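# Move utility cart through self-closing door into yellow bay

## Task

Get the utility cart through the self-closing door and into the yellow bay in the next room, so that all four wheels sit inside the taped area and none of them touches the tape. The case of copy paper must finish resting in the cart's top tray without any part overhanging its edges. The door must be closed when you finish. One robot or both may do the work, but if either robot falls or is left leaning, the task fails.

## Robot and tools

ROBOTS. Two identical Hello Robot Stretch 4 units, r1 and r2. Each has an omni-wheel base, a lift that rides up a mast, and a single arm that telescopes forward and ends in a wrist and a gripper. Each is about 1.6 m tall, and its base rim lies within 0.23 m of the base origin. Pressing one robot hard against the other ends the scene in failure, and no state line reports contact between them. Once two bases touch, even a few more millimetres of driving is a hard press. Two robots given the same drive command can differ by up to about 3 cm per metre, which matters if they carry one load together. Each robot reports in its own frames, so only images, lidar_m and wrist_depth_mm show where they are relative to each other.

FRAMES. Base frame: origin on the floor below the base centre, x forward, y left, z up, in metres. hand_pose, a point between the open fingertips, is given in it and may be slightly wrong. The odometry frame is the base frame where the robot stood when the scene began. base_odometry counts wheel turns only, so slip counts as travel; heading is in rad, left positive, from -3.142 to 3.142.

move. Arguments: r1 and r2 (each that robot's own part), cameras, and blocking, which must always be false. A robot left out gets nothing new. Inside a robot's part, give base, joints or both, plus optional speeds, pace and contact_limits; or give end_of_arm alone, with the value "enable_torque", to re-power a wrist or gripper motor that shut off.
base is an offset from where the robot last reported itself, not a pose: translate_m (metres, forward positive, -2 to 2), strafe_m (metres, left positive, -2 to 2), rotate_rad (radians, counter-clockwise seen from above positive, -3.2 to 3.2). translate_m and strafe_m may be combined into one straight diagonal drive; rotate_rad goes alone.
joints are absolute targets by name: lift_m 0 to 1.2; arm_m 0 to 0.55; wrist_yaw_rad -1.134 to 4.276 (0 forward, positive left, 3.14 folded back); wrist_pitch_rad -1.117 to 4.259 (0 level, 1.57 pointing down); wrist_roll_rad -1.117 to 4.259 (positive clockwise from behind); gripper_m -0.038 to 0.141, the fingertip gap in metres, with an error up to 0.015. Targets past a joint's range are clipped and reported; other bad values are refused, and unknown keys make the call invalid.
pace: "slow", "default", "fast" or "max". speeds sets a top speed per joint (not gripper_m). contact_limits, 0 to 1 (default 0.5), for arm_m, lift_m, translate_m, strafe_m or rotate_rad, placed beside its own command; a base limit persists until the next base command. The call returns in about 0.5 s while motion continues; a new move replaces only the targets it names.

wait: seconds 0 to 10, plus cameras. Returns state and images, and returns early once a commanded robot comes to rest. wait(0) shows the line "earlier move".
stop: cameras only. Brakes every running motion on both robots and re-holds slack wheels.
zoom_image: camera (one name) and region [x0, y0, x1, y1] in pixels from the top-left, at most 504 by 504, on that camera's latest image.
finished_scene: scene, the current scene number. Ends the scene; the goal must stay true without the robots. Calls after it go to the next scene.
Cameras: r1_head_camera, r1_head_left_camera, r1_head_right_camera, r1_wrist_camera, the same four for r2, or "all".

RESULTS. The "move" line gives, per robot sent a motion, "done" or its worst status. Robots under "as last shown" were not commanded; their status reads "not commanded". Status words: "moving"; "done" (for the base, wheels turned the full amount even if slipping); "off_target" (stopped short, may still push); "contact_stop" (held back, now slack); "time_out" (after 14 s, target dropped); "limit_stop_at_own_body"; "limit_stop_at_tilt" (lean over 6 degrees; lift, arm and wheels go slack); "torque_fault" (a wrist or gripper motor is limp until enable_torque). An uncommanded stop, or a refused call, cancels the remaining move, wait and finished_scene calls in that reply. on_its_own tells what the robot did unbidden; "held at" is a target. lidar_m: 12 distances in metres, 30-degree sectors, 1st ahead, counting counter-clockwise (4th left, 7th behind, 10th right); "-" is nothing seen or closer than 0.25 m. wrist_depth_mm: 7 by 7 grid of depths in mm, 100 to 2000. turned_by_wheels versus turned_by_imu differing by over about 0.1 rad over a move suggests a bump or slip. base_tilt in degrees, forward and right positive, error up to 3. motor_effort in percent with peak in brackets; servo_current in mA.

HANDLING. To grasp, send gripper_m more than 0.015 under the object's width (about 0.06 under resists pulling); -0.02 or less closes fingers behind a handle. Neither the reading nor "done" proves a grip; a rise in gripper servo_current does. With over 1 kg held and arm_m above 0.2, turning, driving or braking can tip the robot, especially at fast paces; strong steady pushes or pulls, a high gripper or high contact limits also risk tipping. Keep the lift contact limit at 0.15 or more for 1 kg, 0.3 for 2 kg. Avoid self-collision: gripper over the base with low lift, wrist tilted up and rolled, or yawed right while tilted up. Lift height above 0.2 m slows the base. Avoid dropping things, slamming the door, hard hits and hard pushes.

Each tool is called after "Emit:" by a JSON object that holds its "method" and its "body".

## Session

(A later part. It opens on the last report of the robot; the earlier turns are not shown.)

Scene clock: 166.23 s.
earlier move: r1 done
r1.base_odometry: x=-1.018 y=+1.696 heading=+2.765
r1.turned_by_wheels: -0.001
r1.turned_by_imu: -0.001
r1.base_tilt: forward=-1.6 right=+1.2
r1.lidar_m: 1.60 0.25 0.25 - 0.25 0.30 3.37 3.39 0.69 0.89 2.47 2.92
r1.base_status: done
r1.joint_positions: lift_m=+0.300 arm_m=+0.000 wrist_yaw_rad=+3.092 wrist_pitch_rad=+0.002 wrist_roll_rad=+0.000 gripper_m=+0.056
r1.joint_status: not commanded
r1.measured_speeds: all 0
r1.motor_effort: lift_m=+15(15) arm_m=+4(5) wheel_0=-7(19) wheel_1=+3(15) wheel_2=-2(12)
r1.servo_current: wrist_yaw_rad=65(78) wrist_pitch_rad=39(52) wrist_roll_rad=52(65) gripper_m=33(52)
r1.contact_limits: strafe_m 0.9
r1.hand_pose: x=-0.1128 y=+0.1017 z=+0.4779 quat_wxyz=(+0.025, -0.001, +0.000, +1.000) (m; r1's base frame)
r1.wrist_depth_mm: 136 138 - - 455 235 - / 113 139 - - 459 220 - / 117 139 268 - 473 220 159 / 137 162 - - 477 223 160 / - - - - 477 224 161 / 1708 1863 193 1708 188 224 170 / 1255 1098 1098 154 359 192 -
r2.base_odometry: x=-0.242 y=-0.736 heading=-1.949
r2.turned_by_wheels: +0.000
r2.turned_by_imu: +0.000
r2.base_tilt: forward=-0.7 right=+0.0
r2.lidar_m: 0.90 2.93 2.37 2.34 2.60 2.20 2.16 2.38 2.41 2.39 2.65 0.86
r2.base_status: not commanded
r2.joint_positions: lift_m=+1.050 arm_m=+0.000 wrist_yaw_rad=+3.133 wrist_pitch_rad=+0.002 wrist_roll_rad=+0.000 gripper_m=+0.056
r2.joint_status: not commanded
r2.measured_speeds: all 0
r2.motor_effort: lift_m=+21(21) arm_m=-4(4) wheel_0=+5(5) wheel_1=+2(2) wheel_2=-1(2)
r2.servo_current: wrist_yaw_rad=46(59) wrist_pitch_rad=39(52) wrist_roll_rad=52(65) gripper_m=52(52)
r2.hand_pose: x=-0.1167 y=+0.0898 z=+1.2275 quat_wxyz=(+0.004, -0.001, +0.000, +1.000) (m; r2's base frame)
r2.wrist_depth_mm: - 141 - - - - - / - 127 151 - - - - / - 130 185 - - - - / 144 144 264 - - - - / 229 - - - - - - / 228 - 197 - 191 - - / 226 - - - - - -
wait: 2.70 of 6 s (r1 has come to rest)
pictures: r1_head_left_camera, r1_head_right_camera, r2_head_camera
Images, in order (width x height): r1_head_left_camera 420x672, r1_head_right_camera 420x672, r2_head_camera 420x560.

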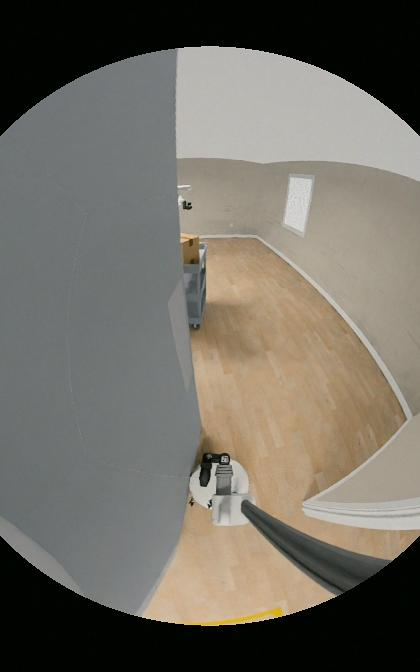

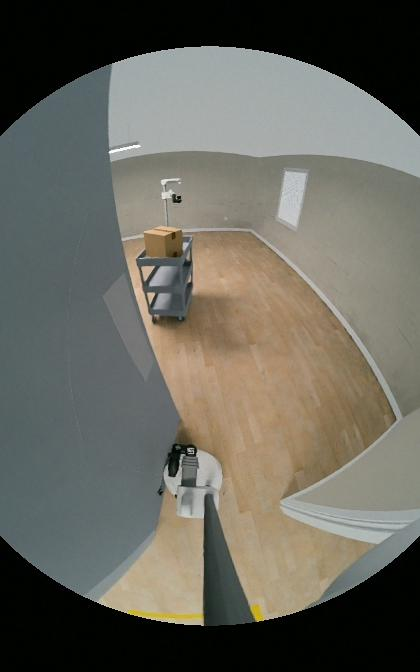

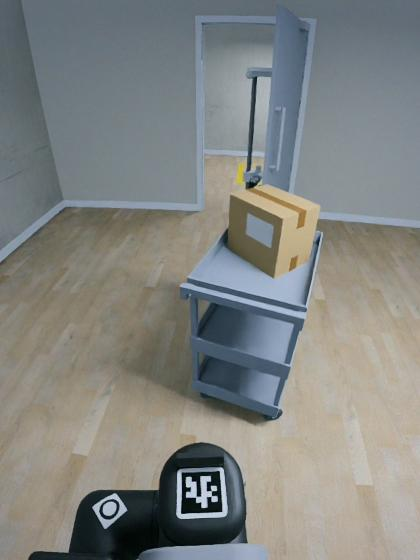

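Emit:
{"method": "move", "body": {"blocking": false, "r1": {"base":{"translate_m":0.4,"strafe_m":0.06},"pace":"slow","contact_limits":{"translate_m":0.9}}, "cameras": []}}

Emit:
{"method": "wait", "body": {"seconds": 6, "cameras": ["r1_head_left_camera"]}}

Emit:
{"method": "move", "body": {"blocking": false, "r1": {"base":{"strafe_m":0.18},"pace":"slow","contact_limits":{"strafe_m":0.9}}, "cameras": []}}

Emit:
{"method": "wait", "body": {"seconds": 6, "cameras": ["r1_head_left_camera","r1_head_right_camera","r2_head_camera"]}}

Emit:
{"method": "zoom_image", "body": {"camera": "r2_head_camera", "region": [150, 0, 400, 440]}}

Scene clock: 177.03 s.
move: r1 moving
r1.base_odometry: x=-1.030 y=+1.699 heading=+2.766
r1.turned_by_wheels: +0.001
r1.turned_by_imu: +0.000
r1.base_tilt: forward=-1.6 right=+1.3
r1.lidar_m: 1.59 0.26 0.25 - 0.25 0.31 3.37 3.37 0.71 0.91 2.47 2.88
r1.base_status: translate_m moving; strafe_m moving
r1.joint_positions: lift_m=+0.300 arm_m=+0.000 wrist_yaw_rad=+3.092 wrist_pitch_rad=+0.002 wrist_roll_rad=+0.000 gripper_m=+0.056
r1.joint_status: not commanded
r1.measured_speeds: translate_m=+0.049 strafe_m=+0.007 rotate_rad=+0.000 lift_m=+0.000 arm_m=+0.000 wrist_yaw_rad=+0.000 wrist_pitch_rad=+0.000 wrist_roll_rad=+0.000
r1.motor_effort: lift_m=+15(15) arm_m=+4(4) wheel_0=+0(5) wheel_1=+15(16) wheel_2=-10(10)
r1.servo_current: wrist_yaw_rad=59(59) wrist_pitch_rad=39(46) wrist_roll_rad=52(72) gripper_m=46(52)
r1.contact_limits: translate_m 0.9
r1.hand_pose: x=-0.1128 y=+0.1017 z=+0.4779 quat_wxyz=(+0.025, -0.001, +0.000, +1.000) (m; r1's base frame)
r1.wrist_depth_mm: 136 138 - - 449 233 - / 113 139 - - 459 219 - / 117 139 270 - 462 220 168 / 137 162 - - 466 222 159 / - - - - 466 222 160 / 1756 1708 193 1756 191 221 169 / 1255 1098 1118 153 404 191 -
r2: as last shown
r2.base_tilt: forward=-0.6 right=+0.1
r2.lidar_m: 0.88 2.94 2.37 2.34 2.59 2.18 2.16 2.37 2.41 2.40 2.67 0.89
r2.motor_effort: lift_m=+21(21) arm_m=-3(4) wheel_0=+5(5) wheel_1=+2(2) wheel_2=-1(2)
r2.servo_current: wrist_yaw_rad=46(59) wrist_pitch_rad=46(46) wrist_roll_rad=46(52) gripper_m=46(59)
r2.wrist_depth_mm: - 141 - - - - - / - 126 151 - - - - / - 129 185 - - - - / 144 143 265 - - - - / 229 - - - - - - / 227 - 196 - 192 - - / 225 - - - - - -
pictures: none
No camera images: "cameras" was empty.

Scene clock: 181.87 s.
earlier move: r1 done
r1.base_odometry: x=-1.412 y=+1.787 heading=+2.766
r1.turned_by_wheels: +0.000
r1.turned_by_imu: +0.001
r1.base_tilt: forward=-1.6 right=+1.3
r1.lidar_m: 1.18 1.22 2.65 2.60 0.25 0.27 0.82 1.07 0.99 1.73 2.43 2.86
r1.base_status: done
r1.joint_positions: lift_m=+0.300 arm_m=+0.000 wrist_yaw_rad=+3.092 wrist_pitch_rad=+0.002 wrist_roll_rad=+0.000 gripper_m=+0.056
r1.joint_status: not commanded
r1.measured_speeds: all 0
r1.motor_effort: lift_m=+15(15) arm_m=+4(5) wheel_0=+0(5) wheel_1=+8(18) wheel_2=-3(10)
r1.servo_current: wrist_yaw_rad=52(72) wrist_pitch_rad=46(52) wrist_roll_rad=59(72) gripper_m=46(52)
r1.contact_limits: translate_m 0.9
r1.hand_pose: x=-0.1128 y=+0.1017 z=+0.4779 quat_wxyz=(+0.025, -0.001, +0.000, +1.000) (m; r1's base frame)
r1.wrist_depth_mm: 136 138 - - 340 207 - / 113 139 - - 342 209 - / 117 140 270 - 343 199 - / 137 162 - - 345 199 - / - - - - 351 200 160 / 1808 1756 193 1756 190 200 - / 1255 1098 1098 143 315 177 -
r2.base_odometry: x=-0.242 y=-0.736 heading=-1.949
r2.turned_by_wheels: +0.000
r2.turned_by_imu: +0.001
r2.base_tilt: forward=-0.7 right=+0.1
r2.lidar_m: 0.90 2.91 2.36 2.32 2.61 2.19 2.17 2.38 2.43 2.39 2.64 0.86
r2.base_status: not commanded
r2.joint_positions: lift_m=+1.050 arm_m=+0.000 wrist_yaw_rad=+3.133 wrist_pitch_rad=+0.002 wrist_roll_rad=+0.000 gripper_m=+0.056
r2.joint_status: not commanded
r2.measured_speeds: all 0
r2.motor_effort: lift_m=+21(21) arm_m=-4(4) wheel_0=+5(5) wheel_1=+1(2) wheel_2=-2(2)
r2.servo_current: wrist_yaw_rad=52(59) wrist_pitch_rad=33(46) wrist_roll_rad=39(65) gripper_m=52(59)
r2.hand_pose: x=-0.1167 y=+0.0898 z=+1.2275 quat_wxyz=(+0.004, -0.001, +0.000, +1.000) (m; r2's base frame)
r2.wrist_depth_mm: - 141 - - - - - / - 126 151 - - - - / - 129 185 - - - - / 144 144 264 - - - - / 229 - - - - - - / 227 - 196 - 191 - - / 225 - - - - - -
wait: 4.83 of 6 s (r1 has come to rest)
pictures: r1_head_left_camera
Images, in order (width x height): r1_head_left_camera 420x672.

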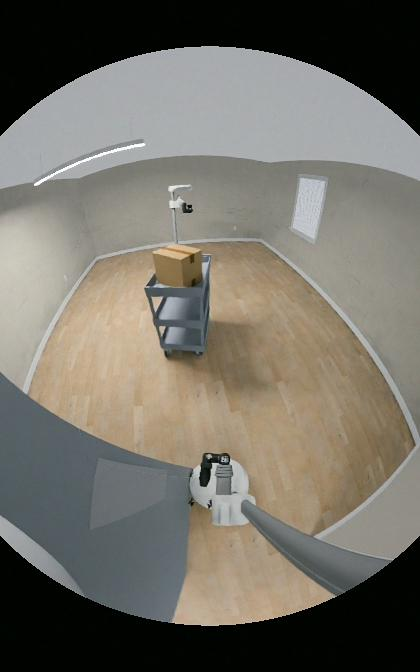

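Scene clock: 182.37 s.
move: r1 moving
r1.base_odometry: x=-1.418 y=+1.774 heading=+2.765
r1.turned_by_wheels: -0.001
r1.turned_by_imu: -0.001
r1.base_tilt: forward=-1.6 right=+1.3
r1.lidar_m: 1.18 1.24 2.66 2.65 0.25 0.28 0.78 3.78 1.00 1.77 2.44 2.86
r1.base_status: strafe_m moving
r1.joint_positions: lift_m=+0.300 arm_m=+0.000 wrist_yaw_rad=+3.092 wrist_pitch_rad=+0.002 wrist_roll_rad=+0.000 gripper_m=+0.056
r1.joint_status: not commanded
r1.measured_speeds: translate_m=+0.000 strafe_m=+0.055 rotate_rad=+0.000 lift_m=+0.000 arm_m=+0.000 wrist_yaw_rad=+0.000 wrist_pitch_rad=+0.000 wrist_roll_rad=+0.000
r1.motor_effort: lift_m=+15(15) arm_m=+4(5) wheel_0=-14(14) wheel_1=+8(11) wheel_2=+0(3)
r1.servo_current: wrist_yaw_rad=46(65) wrist_pitch_rad=39(46) wrist_roll_rad=39(59) gripper_m=39(52)
r1.contact_limits: strafe_m 0.9
r1.hand_pose: x=-0.1128 y=+0.1017 z=+0.4779 quat_wxyz=(+0.025, -0.001, +0.000, +1.000) (m; r1's base frame)
r1.wrist_depth_mm: 136 138 - - 325 204 - / 113 139 - - 330 206 - / 117 139 270 - 334 196 - / 137 162 - - 338 198 - / - - - - 340 198 159 / 1756 1756 193 1808 191 198 - / 1255 1118 1098 143 309 176 -
r2: as last shown
r2.turned_by_imu: +0.000
r2.base_tilt: forward=-0.7 right=+0.0
r2.lidar_m: 0.89 2.94 2.37 2.32 2.58 2.20 2.16 2.38 2.41 2.38 2.66 0.87
r2.motor_effort: lift_m=+21(21) arm_m=-4(4) wheel_0=+4(5) wheel_1=+2(2) wheel_2=-2(2)
r2.servo_current: wrist_yaw_rad=52(52) wrist_pitch_rad=33(46) wrist_roll_rad=52(59) gripper_m=46(52)
r2.wrist_depth_mm: - 141 - - - - - / - 126 151 - - - - / - 129 185 - - - - / 144 144 264 - - - - / 229 - - - - - - / 228 - 196 - 191 - - / 224 - - - - - -
pictures: none
No camera images: "cameras" was empty.

Scene clock: 184.80 s.
earlier move: r1 done
r1.base_odometry: x=-1.478 y=+1.620 heading=+2.766
r1.turned_by_wheels: +0.001
r1.turned_by_imu: +0.002
r1.base_tilt: forward=-1.6 right=+1.3
r1.lidar_m: 1.17 1.25 0.25 2.40 0.25 0.25 0.46 3.81 1.13 1.82 2.59 3.02
r1.base_status: done
r1.joint_positions: lift_m=+0.300 arm_m=+0.000 wrist_yaw_rad=+3.092 wrist_pitch_rad=+0.002 wrist_roll_rad=+0.000 gripper_m=+0.056
r1.joint_status: not commanded
r1.measured_speeds: all 0
r1.motor_effort: lift_m=+15(15) arm_m=+4(5) wheel_0=-7(16) wheel_1=+7(13) wheel_2=+0(3)
r1.servo_current: wrist_yaw_rad=59(78) wrist_pitch_rad=39(52) wrist_roll_rad=52(78) gripper_m=46(52)
r1.contact_limits: strafe_m 0.9
r1.hand_pose: x=-0.1128 y=+0.1017 z=+0.4779 quat_wxyz=(+0.025, -0.001, +0.000, +1.000) (m; r1's base frame)
r1.wrist_depth_mm: 136 138 - 424 266 194 - / 113 139 - 424 268 195 - / 117 139 265 430 270 187 - / 137 161 - 433 272 189 - / - - - 436 272 189 160 / 1756 1756 193 439 191 189 - / 1229 1098 1118 143 257 173 -
r2.base_odometry: x=-0.242 y=-0.736 heading=-1.949
r2.turned_by_wheels: +0.000
r2.turned_by_imu: +0.000
r2.base_tilt: forward=-0.6 right=+0.1
r2.lidar_m: 0.89 2.93 2.38 2.32 2.58 2.19 2.16 2.38 2.41 2.39 2.66 0.88
r2.base_status: not commanded
r2.joint_positions: lift_m=+1.050 arm_m=+0.000 wrist_yaw_rad=+3.133 wrist_pitch_rad=+0.002 wrist_roll_rad=+0.000 gripper_m=+0.056
r2.joint_status: not commanded
r2.measured_speeds: all 0
r2.motor_effort: lift_m=+21(21) arm_m=-4(4) wheel_0=+5(5) wheel_1=+2(2) wheel_2=-2(2)
r2.servo_current: wrist_yaw_rad=33(59) wrist_pitch_rad=39(46) wrist_roll_rad=46(65) gripper_m=52(52)
r2.hand_pose: x=-0.1167 y=+0.0898 z=+1.2275 quat_wxyz=(+0.004, -0.001, +0.000, +1.000) (m; r2's base frame)
r2.wrist_depth_mm: - 141 - - - - - / - 126 150 - - - - / - 129 185 - - - - / 144 143 265 - - - - / 230 - - - - - - / 227 - 196 - 191 - - / 225 - - - - - -
wait: 2.43 of 6 s (r1 has come to rest)
pictures: r1_head_left_camera, r1_head_right_camera, r2_head_camera
Images, in order (width x height): r1_head_left_camera 420x672, r1_head_right_camera 420x672, r2_head_camera 420x560.

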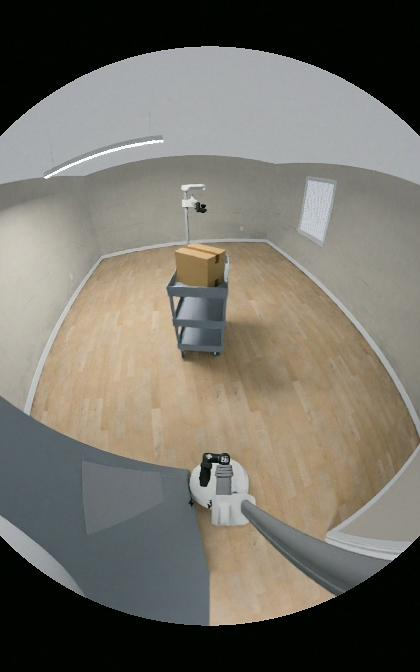

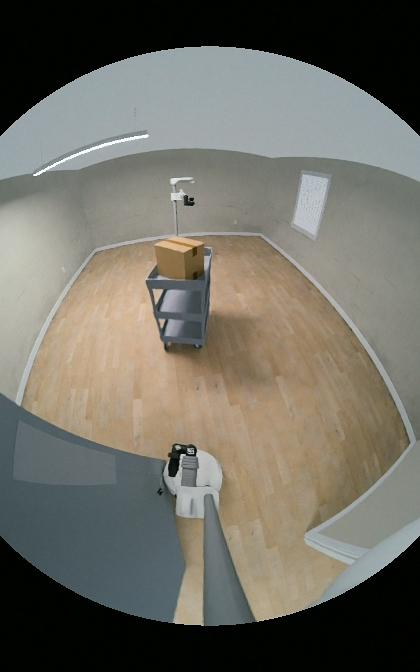

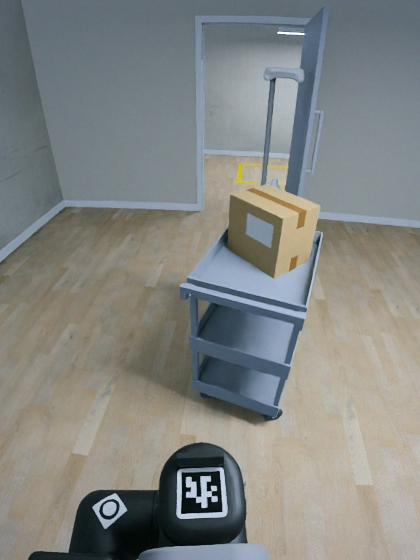

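Scaled by 1.145 from the camera's 420x560 image, which has a finer 1200x1600 frame.

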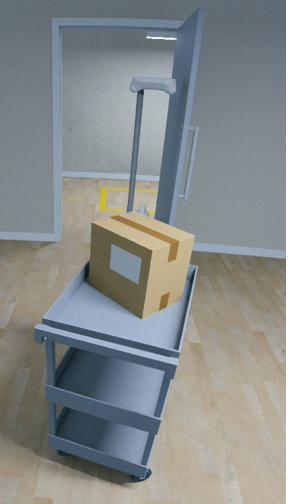

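Emit:
{"method": "move", "body": {"blocking": false, "r2": {"joints":{"wrist_yaw_rad":0,"wrist_pitch_rad":0.6,"gripper_m":0.09}}, "cameras": []}}

Emit:
{"method": "wait", "body": {"seconds": 5, "cameras": ["r2_wrist_camera","r2_head_camera","r2_head_left_camera"]}}

Scene clock: 211.23 s.
move: r2 moving
r1: as last shown
r1.turned_by_wheels: +0.000
r1.turned_by_imu: +0.000
r1.lidar_m: 1.17 1.24 0.25 2.40 0.25 0.25 0.46 3.82 1.13 1.86 2.59 3.05
r1.motor_effort: lift_m=+15(15) arm_m=+4(5) wheel_0=-6(7) wheel_1=+7(7) wheel_2=+0(0)
r1.servo_current: wrist_yaw_rad=26(72) wrist_pitch_rad=39(46) wrist_roll_rad=59(65) gripper_m=39(46)
r1.contact_limits: strafe_m 0.9
r1.wrist_depth_mm: 136 138 - 421 267 193 - / 113 139 - 427 268 195 - / 117 139 264 430 270 187 - / 137 162 - 430 271 188 - / - - - 436 273 189 160 / 1756 1808 194 439 191 189 - / 1229 1118 1098 143 257 173 -
r2.base_odometry: x=-0.242 y=-0.736 heading=-1.949
r2.turned_by_wheels: +0.000
r2.turned_by_imu: +0.000
r2.base_tilt: forward=-0.7 right=+0.0
r2.lidar_m: 0.89 2.91 2.38 2.32 2.61 2.18 2.15 2.41 2.41 2.38 2.62 0.88
r2.base_status: not commanded
r2.joint_positions: lift_m=+1.050 arm_m=+0.000 wrist_yaw_rad=+2.569 wrist_pitch_rad=+0.527 wrist_roll_rad=+0.000 gripper_m=+0.075
r2.joint_status: wrist_yaw_rad moving; wrist_pitch_rad moving; gripper_m moving
r2.measured_speeds: translate_m=+0.000 strafe_m=+0.000 rotate_rad=+0.000 lift_m=+0.000 arm_m=+0.000 wrist_yaw_rad=-1.744 wrist_pitch_rad=+1.083 wrist_roll_rad=+0.000
r2.motor_effort: lift_m=+21(21) arm_m=-4(4) wheel_0=+5(5) wheel_1=+2(2) wheel_2=-1(2)
r2.servo_current: wrist_yaw_rad=117(130) wrist_pitch_rad=46(98) wrist_roll_rad=52(52) gripper_m=85(117)
r2.hand_pose: x=+0.0087 y=+0.2085 z=+1.0829 quat_wxyz=(+0.273, -0.250, +0.074, +0.926) (m; r2's base frame)
r2.wrist_depth_mm: - - - - - - - / - - - - - - - / - - - - - - - / - - - - - - - / 1983 1983 1921 1921 1863 1808 1808 / 1618 1661 190 1576 189 1618 1537 / 1430 1366 1397 - 1366 1308 1336
pictures: none
No camera images: "cameras" was empty.

Scene clock: 213.10 s.
earlier move: r2 done
r1.base_odometry: x=-1.478 y=+1.620 heading=+2.766
r1.turned_by_wheels: +0.000
r1.turned_by_imu: +0.000
r1.base_tilt: forward=-1.6 right=+1.3
r1.lidar_m: 1.18 1.25 0.25 2.42 0.25 0.25 0.43 3.83 1.15 1.83 2.60 3.05
r1.base_status: not commanded
r1.joint_positions: lift_m=+0.300 arm_m=+0.000 wrist_yaw_rad=+3.092 wrist_pitch_rad=+0.002 wrist_roll_rad=+0.000 gripper_m=+0.056
r1.joint_status: not commanded
r1.measured_speeds: all 0
r1.motor_effort: lift_m=+15(15) arm_m=+4(5) wheel_0=-6(7) wheel_1=+7(7) wheel_2=+0(0)
r1.servo_current: wrist_yaw_rad=65(72) wrist_pitch_rad=39(52) wrist_roll_rad=46(65) gripper_m=46(46)
r1.contact_limits: strafe_m 0.9
r1.hand_pose: x=-0.1128 y=+0.1017 z=+0.4779 quat_wxyz=(+0.025, -0.001, +0.000, +1.000) (m; r1's base frame)
r1.wrist_depth_mm: 136 138 - 421 267 194 - / 113 139 - 427 268 195 - / 117 139 265 427 271 187 - / 137 162 - 430 272 189 - / - - - 433 272 188 159 / 1808 1756 194 436 191 188 - / 1255 1118 1098 143 257 173 -
r2.base_odometry: x=-0.242 y=-0.736 heading=-1.949
r2.turned_by_wheels: +0.000
r2.turned_by_imu: +0.000
r2.base_tilt: forward=-0.7 right=+0.1
r2.lidar_m: 0.89 2.92 2.37 2.32 2.60 2.19 2.17 2.37 2.40 2.40 2.65 0.87
r2.base_status: not commanded
r2.joint_positions: lift_m=+1.050 arm_m=+0.000 wrist_yaw_rad=+0.003 wrist_pitch_rad=+0.599 wrist_roll_rad=+0.000 gripper_m=+0.090
r2.joint_status: all done
r2.measured_speeds: all 0
r2.motor_effort: lift_m=+21(21) arm_m=-4(4) wheel_0=+4(5) wheel_1=+2(2) wheel_2=-2(2)
r2.servo_current: wrist_yaw_rad=46(130) wrist_pitch_rad=39(98) wrist_roll_rad=46(59) gripper_m=46(117)
r2.hand_pose: x=+0.4094 y=-0.0867 z=+1.0654 quat_wxyz=(+0.956, +0.000, +0.295, +0.001) (m; r2's base frame)
r2.wrist_depth_mm: - - - - 904 917 - / - - - - 946 1118 - / - - - 866 946 - - / - - - - - 1921 - / 1808 1756 1756 1576 854 1708 1618 / 1499 1464 192 1229 186 1464 1430 / 1336 1281 1336 - - 1255 1255
wait: 1.87 of 5 s (r2 has come to rest)
pictures: r2_head_camera, r2_head_left_camera, r2_wrist_camera
Images, in order (width x height): r2_head_camera 420x560, r2_head_left_camera 420x672, r2_wrist_camera 616x392.

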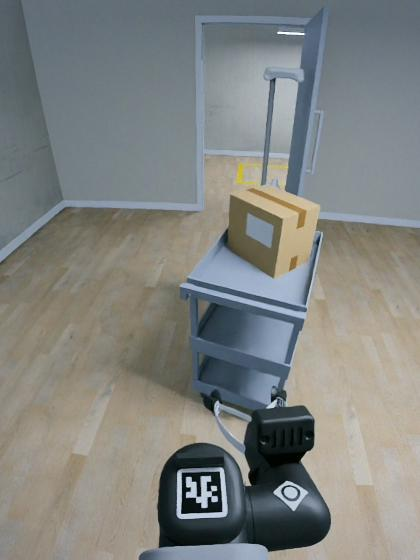

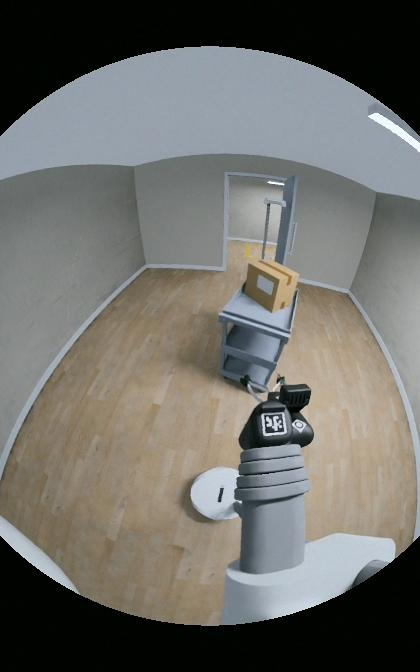

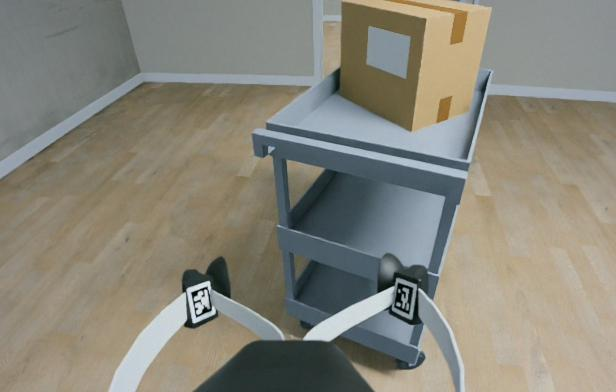

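Emit:
{"method": "move", "body": {"blocking": false, "r2": {"base":{"rotate_rad":-0.45}}, "cameras": []}}

Emit:
{"method": "wait", "body": {"seconds": 2, "cameras": []}}

Emit:
{"method": "move", "body": {"blocking": false, "r2": {"base":{"strafe_m":0.33},"joints":{"lift_m":0.9}}, "cameras": []}}

Emit:
{"method": "wait", "body": {"seconds": 4, "cameras": ["r2_wrist_camera","r2_head_camera"]}}

Scene clock: 247.73 s.
move: r2 moving
r1: as last shown
r1.lidar_m: 1.17 1.25 0.25 2.40 0.25 0.25 0.47 3.80 1.12 1.82 2.60 3.08
r1.motor_effort: lift_m=+15(15) arm_m=+5(5) wheel_0=-7(7) wheel_1=+7(7) wheel_2=+0(0)
r1.servo_current: wrist_yaw_rad=39(78) wrist_pitch_rad=46(46) wrist_roll_rad=52(65) gripper_m=46(52)
r1.contact_limits: strafe_m 0.9
r1.wrist_depth_mm: 136 138 - 418 266 193 - / 113 139 - 427 268 195 - / 117 139 264 424 270 187 - / 137 161 - 436 271 189 - / - - - 433 273 188 159 / 1808 1808 193 439 191 189 - / 1255 1078 1118 143 256 173 -
r2.base_odometry: x=-0.242 y=-0.736 heading=-2.131
r2.turned_by_wheels: -0.182
r2.turned_by_imu: -0.177
r2.base_tilt: forward=-0.7 right=+0.1
r2.lidar_m: 0.86 3.42 2.45 2.30 2.40 2.28 2.13 2.25 2.51 2.38 2.47 3.32
r2.base_status: rotate_rad moving
r2.joint_positions: lift_m=+1.050 arm_m=+0.000 wrist_yaw_rad=+0.003 wrist_pitch_rad=+0.599 wrist_roll_rad=+0.000 gripper_m=+0.090
r2.joint_status: not commanded
r2.measured_speeds: translate_m=+0.001 strafe_m=+0.000 rotate_rad=-0.709 lift_m=+0.000 arm_m=+0.000 wrist_yaw_rad=+0.000 wrist_pitch_rad=+0.000 wrist_roll_rad=+0.000
r2.motor_effort: lift_m=+21(21) arm_m=-4(4) wheel_0=+4(9) wheel_1=+8(8) wheel_2=+9(9)
r2.servo_current: wrist_yaw_rad=52(52) wrist_pitch_rad=39(46) wrist_roll_rad=39(52) gripper_m=46(59)
r2.hand_pose: x=+0.4094 y=-0.0867 z=+1.0654 quat_wxyz=(+0.956, +0.000, +0.295, +0.001) (m; r2's base frame)
r2.wrist_depth_mm: - - - 960 946 - - / - - - 1008 1060 - - / - - 1008 - - - - / - - - - 1921 - - / 1756 1708 1708 - 1708 1708 1661 / 1464 1499 192 - 190 1430 1397 / 1336 1281 1308 - 1308 1255 1255
pictures: none
No camera images: "cameras" was empty.

Scene clock: 248.63 s.
earlier move: r2 done
r1.base_odometry: x=-1.478 y=+1.620 heading=+2.766
r1.turned_by_wheels: +0.000
r1.turned_by_imu: +0.000
r1.base_tilt: forward=-1.6 right=+1.3
r1.lidar_m: 1.19 1.23 0.25 2.40 0.25 0.25 0.47 3.81 1.14 1.84 2.58 3.07
r1.base_status: not commanded
r1.joint_positions: lift_m=+0.300 arm_m=+0.000 wrist_yaw_rad=+3.092 wrist_pitch_rad=+0.002 wrist_roll_rad=+0.000 gripper_m=+0.056
r1.joint_status: not commanded
r1.measured_speeds: all 0
r1.motor_effort: lift_m=+15(15) arm_m=+4(5) wheel_0=-6(7) wheel_1=+7(7) wheel_2=+0(0)
r1.servo_current: wrist_yaw_rad=65(78) wrist_pitch_rad=39(52) wrist_roll_rad=52(65) gripper_m=39(52)
r1.contact_limits: strafe_m 0.9
r1.hand_pose: x=-0.1128 y=+0.1017 z=+0.4779 quat_wxyz=(+0.025, -0.001, +0.000, +1.000) (m; r1's base frame)
r1.wrist_depth_mm: 136 138 - 421 266 194 - / 113 139 - 424 268 195 - / 117 139 264 427 271 187 - / 137 161 - 430 271 189 - / - - - 433 272 188 159 / 1808 1756 193 436 191 189 - / 1229 1118 1138 143 256 173 -
r2.base_odometry: x=-0.242 y=-0.736 heading=-2.398
r2.turned_by_wheels: -0.266
r2.turned_by_imu: -0.259
r2.base_tilt: forward=-0.7 right=+0.1
r2.lidar_m: 0.88 0.91 2.77 2.34 2.31 2.57 2.15 2.16 2.50 2.41 2.40 2.77
r2.base_status: done
r2.joint_positions: lift_m=+1.050 arm_m=+0.000 wrist_yaw_rad=+0.003 wrist_pitch_rad=+0.599 wrist_roll_rad=+0.000 gripper_m=+0.090
r2.joint_status: not commanded
r2.measured_speeds: all 0
r2.motor_effort: lift_m=+21(21) arm_m=-4(4) wheel_0=+5(9) wheel_1=+3(8) wheel_2=+6(9)
r2.servo_current: wrist_yaw_rad=46(59) wrist_pitch_rad=46(46) wrist_roll_rad=59(59) gripper_m=52(59)
r2.hand_pose: x=+0.4094 y=-0.0867 z=+1.0654 quat_wxyz=(+0.956, +0.000, +0.295, +0.001) (m; r2's base frame)
r2.wrist_depth_mm: - 976 917 - - - - / - 1098 991 - - - - / - - - - - - - / - - - - - - - / 1756 1708 - 1618 1708 1708 1708 / 1499 1430 189 1464 189 1464 1430 / 1308 1308 1255 - 1308 1255 1281
wait: 0.90 of 2 s (r2 has come to rest)
pictures: none
No camera images: "cameras" was empty.

Scene clock: 249.13 s.
move: r2 moving
r1: as last shown
r1.lidar_m: 1.17 1.24 0.25 2.37 0.25 0.25 0.47 3.80 1.13 1.83 2.60 3.06
r1.motor_effort: lift_m=+15(15) arm_m=+4(4) wheel_0=-6(7) wheel_1=+7(7) wheel_2=+0(0)
r1.servo_current: wrist_yaw_rad=39(72) wrist_pitch_rad=39(46) wrist_roll_rad=52(52) gripper_m=46(52)
r1.contact_limits: strafe_m 0.9
r1.wrist_depth_mm: 136 138 - 421 267 193 - / 113 139 - 427 268 195 - / 117 139 265 430 271 187 - / 137 162 - 433 271 189 - / - - - 436 273 189 159 / 1756 1808 193 439 191 189 - / 1255 1098 1118 143 258 173 -
r2.base_odometry: x=-0.218 y=-0.763 heading=-2.397
r2.turned_by_wheels: +0.000
r2.turned_by_imu: +0.000
r2.base_tilt: forward=-0.6 right=+0.0
r2.lidar_m: 0.87 0.91 2.73 2.33 2.30 2.59 2.18 2.18 2.52 2.43 2.42 2.81
r2.base_status: strafe_m moving
r2.joint_positions: lift_m=+1.012 arm_m=+0.000 wrist_yaw_rad=+0.003 wrist_pitch_rad=+0.599 wrist_roll_rad=+0.000 gripper_m=+0.090
r2.joint_status: lift_m moving
r2.measured_speeds: translate_m=-0.001 strafe_m=+0.139 rotate_rad=+0.006 lift_m=-0.146 arm_m=+0.000 wrist_yaw_rad=-0.002 wrist_pitch_rad=+0.000 wrist_roll_rad=+0.000
r2.motor_effort: lift_m=+14(21) arm_m=-4(4) wheel_0=-8(13) wheel_1=+12(12) wheel_2=+0(4)
r2.servo_current: wrist_yaw_rad=39(65) wrist_pitch_rad=39(39) wrist_roll_rad=46(59) gripper_m=52(59)
r2.hand_pose: x=+0.4094 y=-0.0868 z=+1.0281 quat_wxyz=(+0.956, +0.000, +0.295, +0.001) (m; r2's base frame)
r2.wrist_depth_mm: - 991 891 - - - - / - - 976 - - - - / - - - - - - - / - - - 1983 - 1921 1983 / 1756 1618 - 1618 1618 1618 1576 / 1430 1430 189 1397 190 1430 1397 / 1281 1229 1255 - 1229 1229 1229
pictures: none
No camera images: "cameras" was empty.

Scene clock: 251.07 s.
earlier move: r2 done
r1.base_odometry: x=-1.478 y=+1.620 heading=+2.766
r1.turned_by_wheels: +0.000
r1.turned_by_imu: +0.000
r1.base_tilt: forward=-1.6 right=+1.3
r1.lidar_m: 1.18 1.24 0.25 2.41 0.25 0.25 0.46 3.80 1.13 1.80 2.62 3.08
r1.base_status: not commanded
r1.joint_positions: lift_m=+0.300 arm_m=+0.000 wrist_yaw_rad=+3.092 wrist_pitch_rad=+0.002 wrist_roll_rad=+0.000 gripper_m=+0.056
r1.joint_status: not commanded
r1.measured_speeds: all 0
r1.motor_effort: lift_m=+15(15) arm_m=+4(5) wheel_0=-6(7) wheel_1=+7(7) wheel_2=+0(0)
r1.servo_current: wrist_yaw_rad=46(72) wrist_pitch_rad=39(52) wrist_roll_rad=59(65) gripper_m=46(52)
r1.contact_limits: strafe_m 0.9
r1.hand_pose: x=-0.1128 y=+0.1017 z=+0.4779 quat_wxyz=(+0.025, -0.001, +0.000, +1.000) (m; r1's base frame)
r1.wrist_depth_mm: 136 138 - 424 268 193 - / 113 139 - 427 267 195 - / 117 139 266 433 270 187 - / 137 161 - 433 271 187 - / - - - 433 272 189 160 / 1756 1756 193 442 190 189 - / 1255 1098 1118 143 257 173 -
r2.base_odometry: x=-0.019 y=-0.979 heading=-2.398
r2.turned_by_wheels: +0.000
r2.turned_by_imu: +0.000
r2.base_tilt: forward=-0.7 right=+0.1
r2.lidar_m: 0.87 3.56 2.40 2.06 2.01 2.34 2.26 2.25 2.59 2.71 2.71 0.90
r2.base_status: done
r2.joint_positions: lift_m=+0.900 arm_m=+0.000 wrist_yaw_rad=+0.003 wrist_pitch_rad=+0.599 wrist_roll_rad=+0.000 gripper_m=+0.090
r2.joint_status: all done
r2.measured_speeds: all 0
r2.motor_effort: lift_m=+14(21) arm_m=-4(4) wheel_0=+0(13) wheel_1=+0(13) wheel_2=+0(4)
r2.servo_current: wrist_yaw_rad=46(65) wrist_pitch_rad=39(46) wrist_roll_rad=46(65) gripper_m=52(59)
r2.hand_pose: x=+0.4094 y=-0.0868 z=+0.9160 quat_wxyz=(+0.956, +0.000, +0.295, +0.001) (m; r2's base frame)
r2.wrist_depth_mm: - - - 866 - - - / - - 917 - - - - / - - - - - - - / 1808 1808 1756 - 1756 1756 1808 / 1537 1537 1576 - 1430 1464 1464 / 1308 1308 193 163 189 1281 1229 / 1182 1118 1160 - 1138 1098 1098
wait: 1.93 of 4 s (r2 has come to rest)
pictures: r2_head_camera, r2_wrist_camera
Images, in order (width x height): r2_head_camera 420x560, r2_wrist_camera 616x392.

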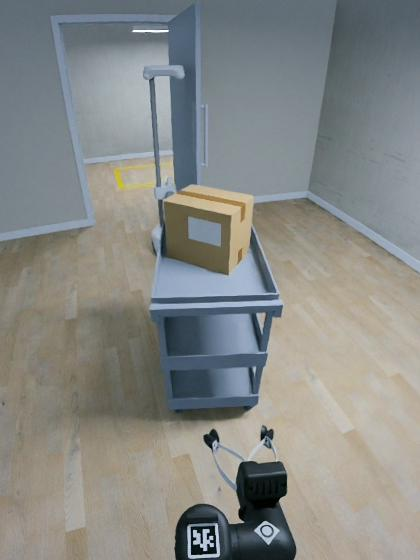

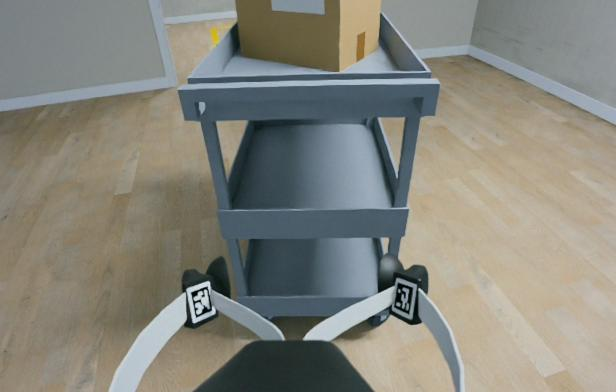

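Emit:
{"method": "move", "body": {"blocking": false, "r2": {"joints":{"lift_m":0.6,"wrist_pitch_rad":0,"wrist_roll_rad":1.57,"gripper_m":0.13}}, "cameras": []}}

Emit:
{"method": "wait", "body": {"seconds": 4, "cameras": ["r2_wrist_camera","r2_head_camera"]}}

Scene clock: 259.90 s.
move: r2 moving
r1: as last shown
r1.base_tilt: forward=-1.6 right=+1.2
r1.lidar_m: 1.18 1.24 0.25 2.41 0.25 0.25 0.46 3.80 1.14 1.83 2.58 3.10
r1.servo_current: wrist_yaw_rad=46(52) wrist_pitch_rad=39(46) wrist_roll_rad=46(59) gripper_m=39(46)
r1.contact_limits: strafe_m 0.9
r1.wrist_depth_mm: 136 138 - 424 267 193 - / 113 138 - 424 267 195 - / 118 139 266 427 271 187 - / 137 161 - 430 272 188 - / - - - 436 273 189 160 / 1708 1756 193 439 191 189 - / 1255 1118 1098 143 257 173 -
r2.base_odometry: x=-0.019 y=-0.979 heading=-2.398
r2.turned_by_wheels: +0.000
r2.turned_by_imu: +0.000
r2.base_tilt: forward=-0.7 right=+0.1
r2.lidar_m: 0.85 3.57 2.42 2.04 2.02 2.35 2.26 2.26 2.57 2.73 2.70 0.91
r2.base_status: not commanded
r2.joint_positions: lift_m=+0.862 arm_m=+0.000 wrist_yaw_rad=+0.003 wrist_pitch_rad=+0.079 wrist_roll_rad=+0.589 gripper_m=+0.106
r2.joint_status: lift_m moving; wrist_pitch_rad moving; wrist_roll_rad moving; gripper_m moving
r2.measured_speeds: translate_m=+0.000 strafe_m=+0.000 rotate_rad=+0.000 lift_m=-0.146 arm_m=+0.000 wrist_yaw_rad=+0.000 wrist_pitch_rad=-1.095 wrist_roll_rad=+1.820
r2.motor_effort: lift_m=+10(16) arm_m=-4(4) wheel_0=-1(1) wheel_1=+0(0) wheel_2=+0(1)
r2.servo_current: wrist_yaw_rad=52(52) wrist_pitch_rad=98(169) wrist_roll_rad=59(98) gripper_m=85(85)
r2.hand_pose: x=+0.4586 y=-0.0867 z=+1.0178 quat_wxyz=(+0.956, +0.290, +0.038, -0.010) (m; r2's base frame)
r2.wrist_depth_mm: - - - - - - - / - - - - - - - / - - - - - - - / - - - 976 1098 - - / - - - 1008 676 1921 1708 / - - 196 668 186 1499 1397 / - - - - - - 1205
pictures: none
No camera images: "cameras" was empty.

Scene clock: 261.67 s.
earlier move: r2 done
r1.base_odometry: x=-1.478 y=+1.620 heading=+2.766
r1.turned_by_wheels: +0.000
r1.turned_by_imu: +0.000
r1.base_tilt: forward=-1.6 right=+1.3
r1.lidar_m: 1.18 1.24 0.25 2.42 0.25 0.25 0.44 3.81 1.13 1.81 2.60 3.04
r1.base_status: not commanded
r1.joint_positions: lift_m=+0.300 arm_m=+0.000 wrist_yaw_rad=+3.092 wrist_pitch_rad=+0.002 wrist_roll_rad=+0.000 gripper_m=+0.056
r1.joint_status: not commanded
r1.measured_speeds: all 0
r1.motor_effort: lift_m=+15(15) arm_m=+4(5) wheel_0=-6(7) wheel_1=+7(7) wheel_2=+0(0)
r1.servo_current: wrist_yaw_rad=33(65) wrist_pitch_rad=33(52) wrist_roll_rad=46(65) gripper_m=46(46)
r1.contact_limits: strafe_m 0.9
r1.hand_pose: x=-0.1128 y=+0.1017 z=+0.4779 quat_wxyz=(+0.025, -0.001, +0.000, +1.000) (m; r1's base frame)
r1.wrist_depth_mm: 136 138 - 424 266 193 - / 113 139 - 424 268 195 - / 117 140 265 430 271 187 - / 137 161 - 433 272 188 - / - - - 439 271 189 159 / 1756 1808 193 439 191 189 - / 1255 1098 1118 143 256 172 -
r2.base_odometry: x=-0.019 y=-0.979 heading=-2.398
r2.turned_by_wheels: +0.000
r2.turned_by_imu: +0.000
r2.base_tilt: forward=-0.7 right=+0.0
r2.lidar_m: 0.87 3.56 2.41 2.04 2.00 2.32 2.23 2.25 2.57 2.70 2.70 0.93
r2.base_status: not commanded
r2.joint_positions: lift_m=+0.600 arm_m=+0.000 wrist_yaw_rad=+0.003 wrist_pitch_rad=+0.008 wrist_roll_rad=+1.568 gripper_m=+0.130
r2.joint_status: all done
r2.measured_speeds: all 0
r2.motor_effort: lift_m=+14(17) arm_m=-4(4) wheel_0=-1(1) wheel_1=+0(1) wheel_2=+0(1)
r2.servo_current: wrist_yaw_rad=52(59) wrist_pitch_rad=46(169) wrist_roll_rad=52(98) gripper_m=52(91)
r2.hand_pose: x=+0.4595 y=-0.0867 z=+0.7762 quat_wxyz=(+0.708, +0.706, +0.004, -0.002) (m; r2's base frame)
r2.wrist_depth_mm: - - - - - 1537 1060 / - - - - - 1464 1060 / - - - 707 1182 707 - / - - 946 - 1205 707 - / - - 1008 - 1205 707 - / - - 218 707 195 - - / - - - - - 1661 1060
wait: 1.77 of 4 s (r2 has come to rest)
pictures: r2_head_camera, r2_wrist_camera
Images, in order (width x height): r2_head_camera 420x560, r2_wrist_camera 616x392.

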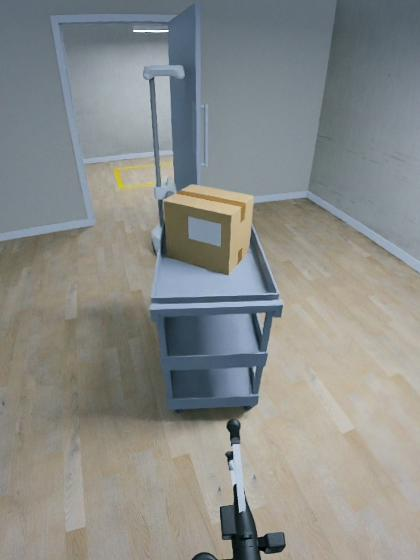

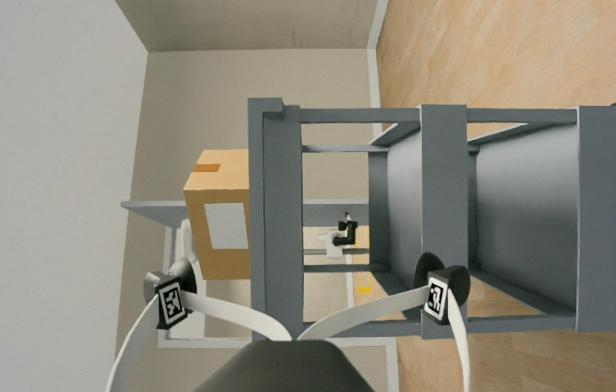

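Emit:
{"method": "move", "body": {"blocking": false, "r2": {"base":{"translate_m":0.31},"joints":{"lift_m":0.662,"arm_m":0.04},"pace":"slow"}, "cameras": []}}

Emit:
{"method": "wait", "body": {"seconds": 6, "cameras": ["r2_wrist_camera","r2_head_camera","r2_head_left_camera"]}}

Scene clock: 272.57 s.
move: r2 moving
r1: as last shown
r1.lidar_m: 1.16 1.25 0.25 2.38 0.25 0.25 0.46 3.79 1.13 1.80 2.60 3.08
r1.motor_effort: lift_m=+15(15) arm_m=+4(5) wheel_0=-7(7) wheel_1=+7(7) wheel_2=+0(0)
r1.servo_current: wrist_yaw_rad=52(65) wrist_pitch_rad=46(46) wrist_roll_rad=46(59) gripper_m=33(46)
r1.contact_limits: strafe_m 0.9
r1.wrist_depth_mm: 136 138 - 421 265 193 - / 113 139 - 427 268 195 - / 117 139 266 430 268 187 - / 137 161 - 430 271 188 - / - - - 436 272 189 159 / 1756 1756 195 439 191 189 - / 1229 1118 1118 143 257 173 -
r2.base_odometry: x=-0.028 y=-0.987 heading=-2.398
r2.turned_by_wheels: +0.000
r2.turned_by_imu: +0.001
r2.base_tilt: forward=-0.7 right=+0.1
r2.lidar_m: 0.84 3.55 2.40 2.04 2.02 2.34 2.27 2.26 2.62 2.72 2.71 0.91
r2.base_status: translate_m moving
r2.joint_positions: lift_m=+0.625 arm_m=+0.012 wrist_yaw_rad=+0.003 wrist_pitch_rad=+0.008 wrist_roll_rad=+1.568 gripper_m=+0.130
r2.joint_status: lift_m moving; arm_m moving
r2.measured_speeds: translate_m=+0.049 strafe_m=+0.000 rotate_rad=+0.003 lift_m=+0.097 arm_m=+0.049 wrist_yaw_rad=+0.000 wrist_pitch_rad=-0.001 wrist_roll_rad=+0.000
r2.motor_effort: lift_m=+23(24) arm_m=+8(11) wheel_0=+8(10) wheel_1=+6(6) wheel_2=-9(11)
r2.servo_current: wrist_yaw_rad=52(65) wrist_pitch_rad=52(52) wrist_roll_rad=46(59) gripper_m=52(59)
r2.hand_pose: x=+0.4720 y=-0.0867 z=+0.8009 quat_wxyz=(+0.708, +0.706, +0.004, -0.002) (m; r2's base frame)
r2.wrist_depth_mm: - - - - - 1576 1078 / - - - - - 1576 1098 / - - - 683 - 699 - / - - 931 683 - 1205 - / - - 1008 691 1281 691 - / - - 217 683 195 1336 - / - - - - - 1576 1098
pictures: none
No camera images: "cameras" was empty.

Scene clock: 276.47 s.
earlier move: r2 done
r1.base_odometry: x=-1.478 y=+1.620 heading=+2.766
r1.turned_by_wheels: +0.000
r1.turned_by_imu: +0.000
r1.base_tilt: forward=-1.6 right=+1.3
r1.lidar_m: 1.16 1.23 0.25 2.39 0.25 0.25 0.47 3.80 1.13 1.84 2.61 3.08
r1.base_status: not commanded
r1.joint_positions: lift_m=+0.300 arm_m=+0.000 wrist_yaw_rad=+3.092 wrist_pitch_rad=+0.002 wrist_roll_rad=+0.000 gripper_m=+0.056
r1.joint_status: not commanded
r1.measured_speeds: all 0
r1.motor_effort: lift_m=+15(15) arm_m=+4(5) wheel_0=-6(7) wheel_1=+7(7) wheel_2=+0(0)
r1.servo_current: wrist_yaw_rad=39(65) wrist_pitch_rad=46(52) wrist_roll_rad=33(72) gripper_m=39(52)
r1.contact_limits: strafe_m 0.9
r1.hand_pose: x=-0.1128 y=+0.1017 z=+0.4779 quat_wxyz=(+0.025, -0.001, +0.000, +1.000) (m; r1's base frame)
r1.wrist_depth_mm: 136 138 - 421 267 193 - / 113 139 - 430 267 195 - / 117 139 264 430 270 187 - / 137 162 - 430 271 188 - / - - - 439 272 189 160 / 1708 1756 194 439 191 189 - / 1255 1098 1098 143 257 173 -
r2.base_odometry: x=-0.246 y=-1.189 heading=-2.397
r2.turned_by_wheels: +0.000
r2.turned_by_imu: +0.001
r2.base_tilt: forward=-0.7 right=+0.1
r2.lidar_m: 0.56 0.59 2.53 2.15 2.11 2.38 2.56 2.54 2.92 2.61 2.63 0.57
r2.base_status: done
r2.joint_positions: lift_m=+0.662 arm_m=+0.040 wrist_yaw_rad=+0.003 wrist_pitch_rad=+0.008 wrist_roll_rad=+1.568 gripper_m=+0.130
r2.joint_status: all done
r2.measured_speeds: all 0
r2.motor_effort: lift_m=+21(26) arm_m=+7(11) wheel_0=+5(10) wheel_1=+5(7) wheel_2=-6(11)
r2.servo_current: wrist_yaw_rad=46(65) wrist_pitch_rad=52(59) wrist_roll_rad=52(59) gripper_m=46(59)
r2.hand_pose: x=+0.4993 y=-0.0867 z=+0.8377 quat_wxyz=(+0.708, +0.706, +0.004, -0.002) (m; r2's base frame)
r2.wrist_depth_mm: - - - 297 - 1397 1118 / - - - 357 - 1397 - / - - 750 357 - - - / - - 585 359 - - - / - - 621 359 - - - / - - 683 359 212 - - / - - - - - 1983 -
wait: 3.90 of 6 s (r2 has come to rest)
pictures: r2_head_camera, r2_head_left_camera, r2_wrist_camera
Images, in order (width x height): r2_head_camera 420x560, r2_head_left_camera 420x672, r2_wrist_camera 616x392.

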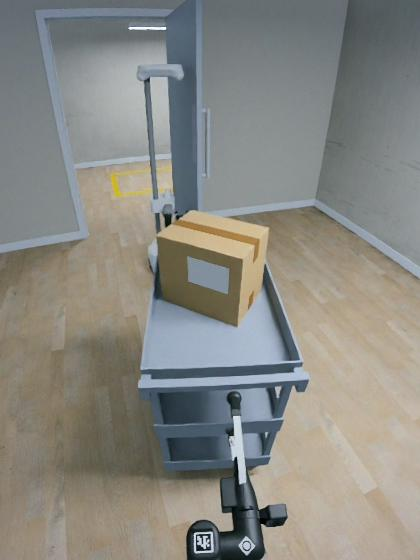

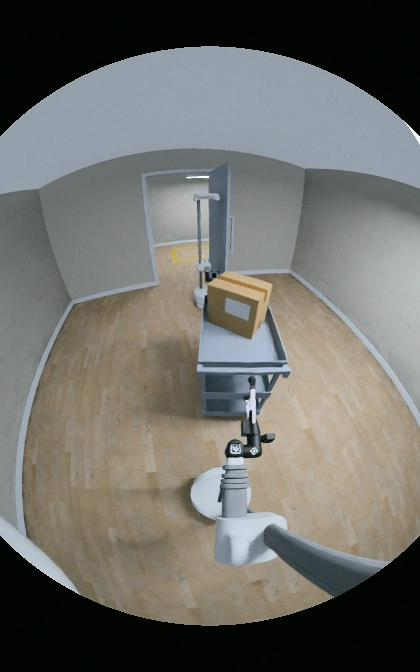

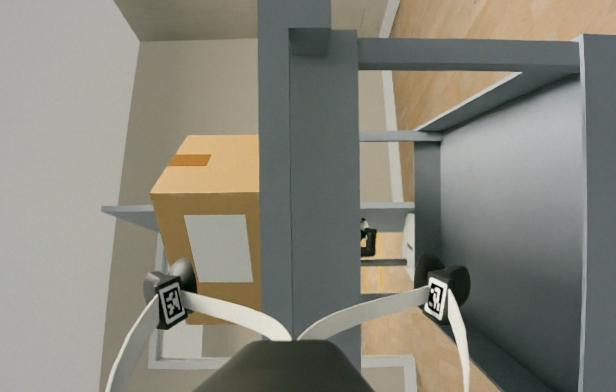

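Emit:
{"method": "move", "body": {"blocking": false, "r2": {"joints":{"lift_m":0.682,"arm_m":0.12},"pace":"slow","contact_limits":{"arm_m":0.1}}, "cameras": []}}

Emit:
{"method": "wait", "body": {"seconds": 4, "cameras": ["r2_wrist_camera","r2_head_camera"]}}

Emit:
{"method": "zoom_image", "body": {"camera": "r2_head_camera", "region": [120, 300, 330, 560]}}

Scene clock: 287.10 s.
move: r2 moving
r1: as last shown
r1.lidar_m: 1.18 1.26 0.25 2.39 0.26 0.25 0.47 3.80 1.14 1.82 2.60 3.04
r1.servo_current: wrist_yaw_rad=52(59) wrist_pitch_rad=46(46) wrist_roll_rad=46(59) gripper_m=39(39)
r1.contact_limits: strafe_m 0.9
r1.wrist_depth_mm: 136 138 - 424 267 193 - / 113 139 - 424 268 195 - / 117 140 264 427 270 187 - / 137 162 - 430 272 188 - / - - - 439 272 189 160 / 1708 1756 193 439 191 189 - / 1255 1118 1138 143 257 173 -
r2.base_odometry: x=-0.246 y=-1.189 heading=-2.397
r2.turned_by_wheels: +0.000
r2.turned_by_imu: +0.000
r2.base_tilt: forward=-0.7 right=+0.1
r2.lidar_m: 0.56 0.59 2.49 2.13 2.10 2.38 2.54 2.55 2.92 2.63 2.61 0.59
r2.base_status: not commanded
r2.joint_positions: lift_m=+0.680 arm_m=+0.052 wrist_yaw_rad=+0.003 wrist_pitch_rad=+0.008 wrist_roll_rad=+1.568 gripper_m=+0.130
r2.joint_status: lift_m moving; arm_m moving
r2.measured_speeds: translate_m=+0.000 strafe_m=+0.000 rotate_rad=+0.000 lift_m=+0.029 arm_m=+0.049 wrist_yaw_rad=+0.000 wrist_pitch_rad=+0.000 wrist_roll_rad=+0.000
r2.motor_effort: lift_m=+22(25) arm_m=+7(11) wheel_0=+5(5) wheel_1=+5(5) wheel_2=-6(6)
r2.servo_current: wrist_yaw_rad=52(52) wrist_pitch_rad=52(52) wrist_roll_rad=46(59) gripper_m=52(59)
r2.contact_limits: arm_m 0.1
r2.hand_pose: x=+0.5120 y=-0.0867 z=+0.8561 quat_wxyz=(+0.708, +0.706, +0.004, -0.002) (m; r2's base frame)
r2.wrist_depth_mm: - - - 286 - 1366 1025 / - - - 343 359 1576 469 / - - 741 345 946 878 - / - - 580 345 960 - - / - - 609 347 349 - - / - - 661 287 213 - - / - - - - - - -
pictures: none
No camera images: "cameras" was empty.

Scene clock: 288.67 s.
earlier move: r2 done
r1.base_odometry: x=-1.478 y=+1.620 heading=+2.766
r1.turned_by_wheels: +0.000
r1.turned_by_imu: +0.000
r1.base_tilt: forward=-1.6 right=+1.3
r1.lidar_m: 1.17 1.25 0.25 2.41 0.25 0.25 0.47 3.82 1.14 1.84 2.60 3.09
r1.base_status: not commanded
r1.joint_positions: lift_m=+0.300 arm_m=+0.000 wrist_yaw_rad=+3.092 wrist_pitch_rad=+0.002 wrist_roll_rad=+0.000 gripper_m=+0.056
r1.joint_status: not commanded
r1.measured_speeds: all 0
r1.motor_effort: lift_m=+15(15) arm_m=+4(5) wheel_0=-6(7) wheel_1=+7(7) wheel_2=+0(0)
r1.servo_current: wrist_yaw_rad=59(72) wrist_pitch_rad=39(52) wrist_roll_rad=33(65) gripper_m=39(46)
r1.contact_limits: strafe_m 0.9
r1.hand_pose: x=-0.1128 y=+0.1017 z=+0.4779 quat_wxyz=(+0.025, -0.001, +0.000, +1.000) (m; r1's base frame)
r1.wrist_depth_mm: 136 138 - 421 266 193 - / 113 139 - 427 268 195 - / 117 139 264 427 270 187 - / 137 162 - 430 271 189 - / - - - 436 272 189 160 / 1756 1808 193 439 191 189 - / 1255 1118 1118 143 257 173 -
r2.base_odometry: x=-0.246 y=-1.189 heading=-2.397
r2.turned_by_wheels: +0.000
r2.turned_by_imu: +0.000
r2.base_tilt: forward=-0.7 right=+0.0
r2.lidar_m: 0.55 0.58 2.52 2.13 2.13 2.41 2.56 2.55 2.93 2.62 2.62 0.57
r2.base_status: not commanded
r2.joint_positions: lift_m=+0.682 arm_m=+0.120 wrist_yaw_rad=+0.003 wrist_pitch_rad=+0.007 wrist_roll_rad=+1.568 gripper_m=+0.130
r2.joint_status: all done
r2.measured_speeds: all 0
r2.motor_effort: lift_m=+21(25) arm_m=+7(11) wheel_0=+5(5) wheel_1=+5(5) wheel_2=-6(6)
r2.servo_current: wrist_yaw_rad=52(59) wrist_pitch_rad=52(52) wrist_roll_rad=46(59) gripper_m=46(59)
r2.contact_limits: arm_m 0.1
r2.hand_pose: x=+0.5793 y=-0.0867 z=+0.8578 quat_wxyz=(+0.708, +0.706, +0.004, -0.002) (m; r2's base frame)
r2.wrist_depth_mm: - - - 274 277 286 303 / - - - 277 276 1661 - / - - 634 277 278 - - / - - 508 278 278 - - / - - 535 277 279 - - / - - 585 219 220 - - / - - - - - - -
wait: 1.57 of 4 s (r2 has come to rest)
pictures: r2_head_camera, r2_wrist_camera
Images, in order (width x height): r2_head_camera 420x560, r2_wrist_camera 616x392.

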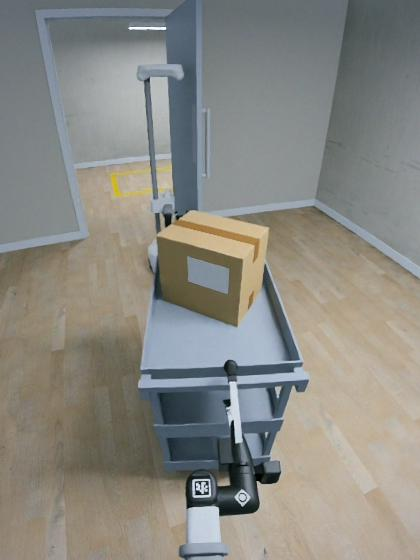

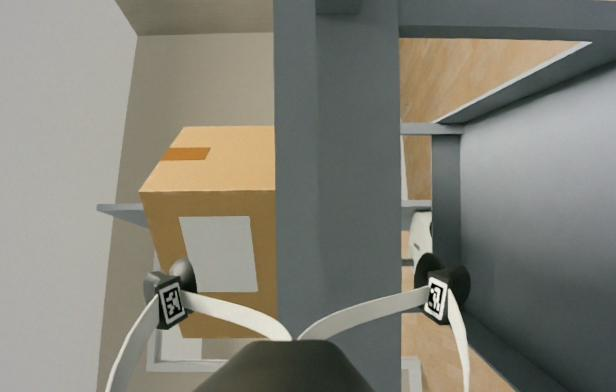

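Scaled by 1.938 from the camera's 420x560 image, which has a finer 1200x1600 frame.

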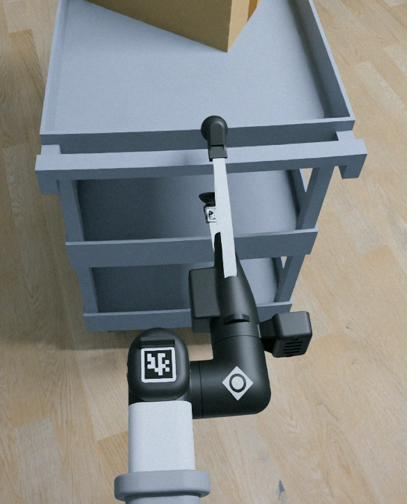

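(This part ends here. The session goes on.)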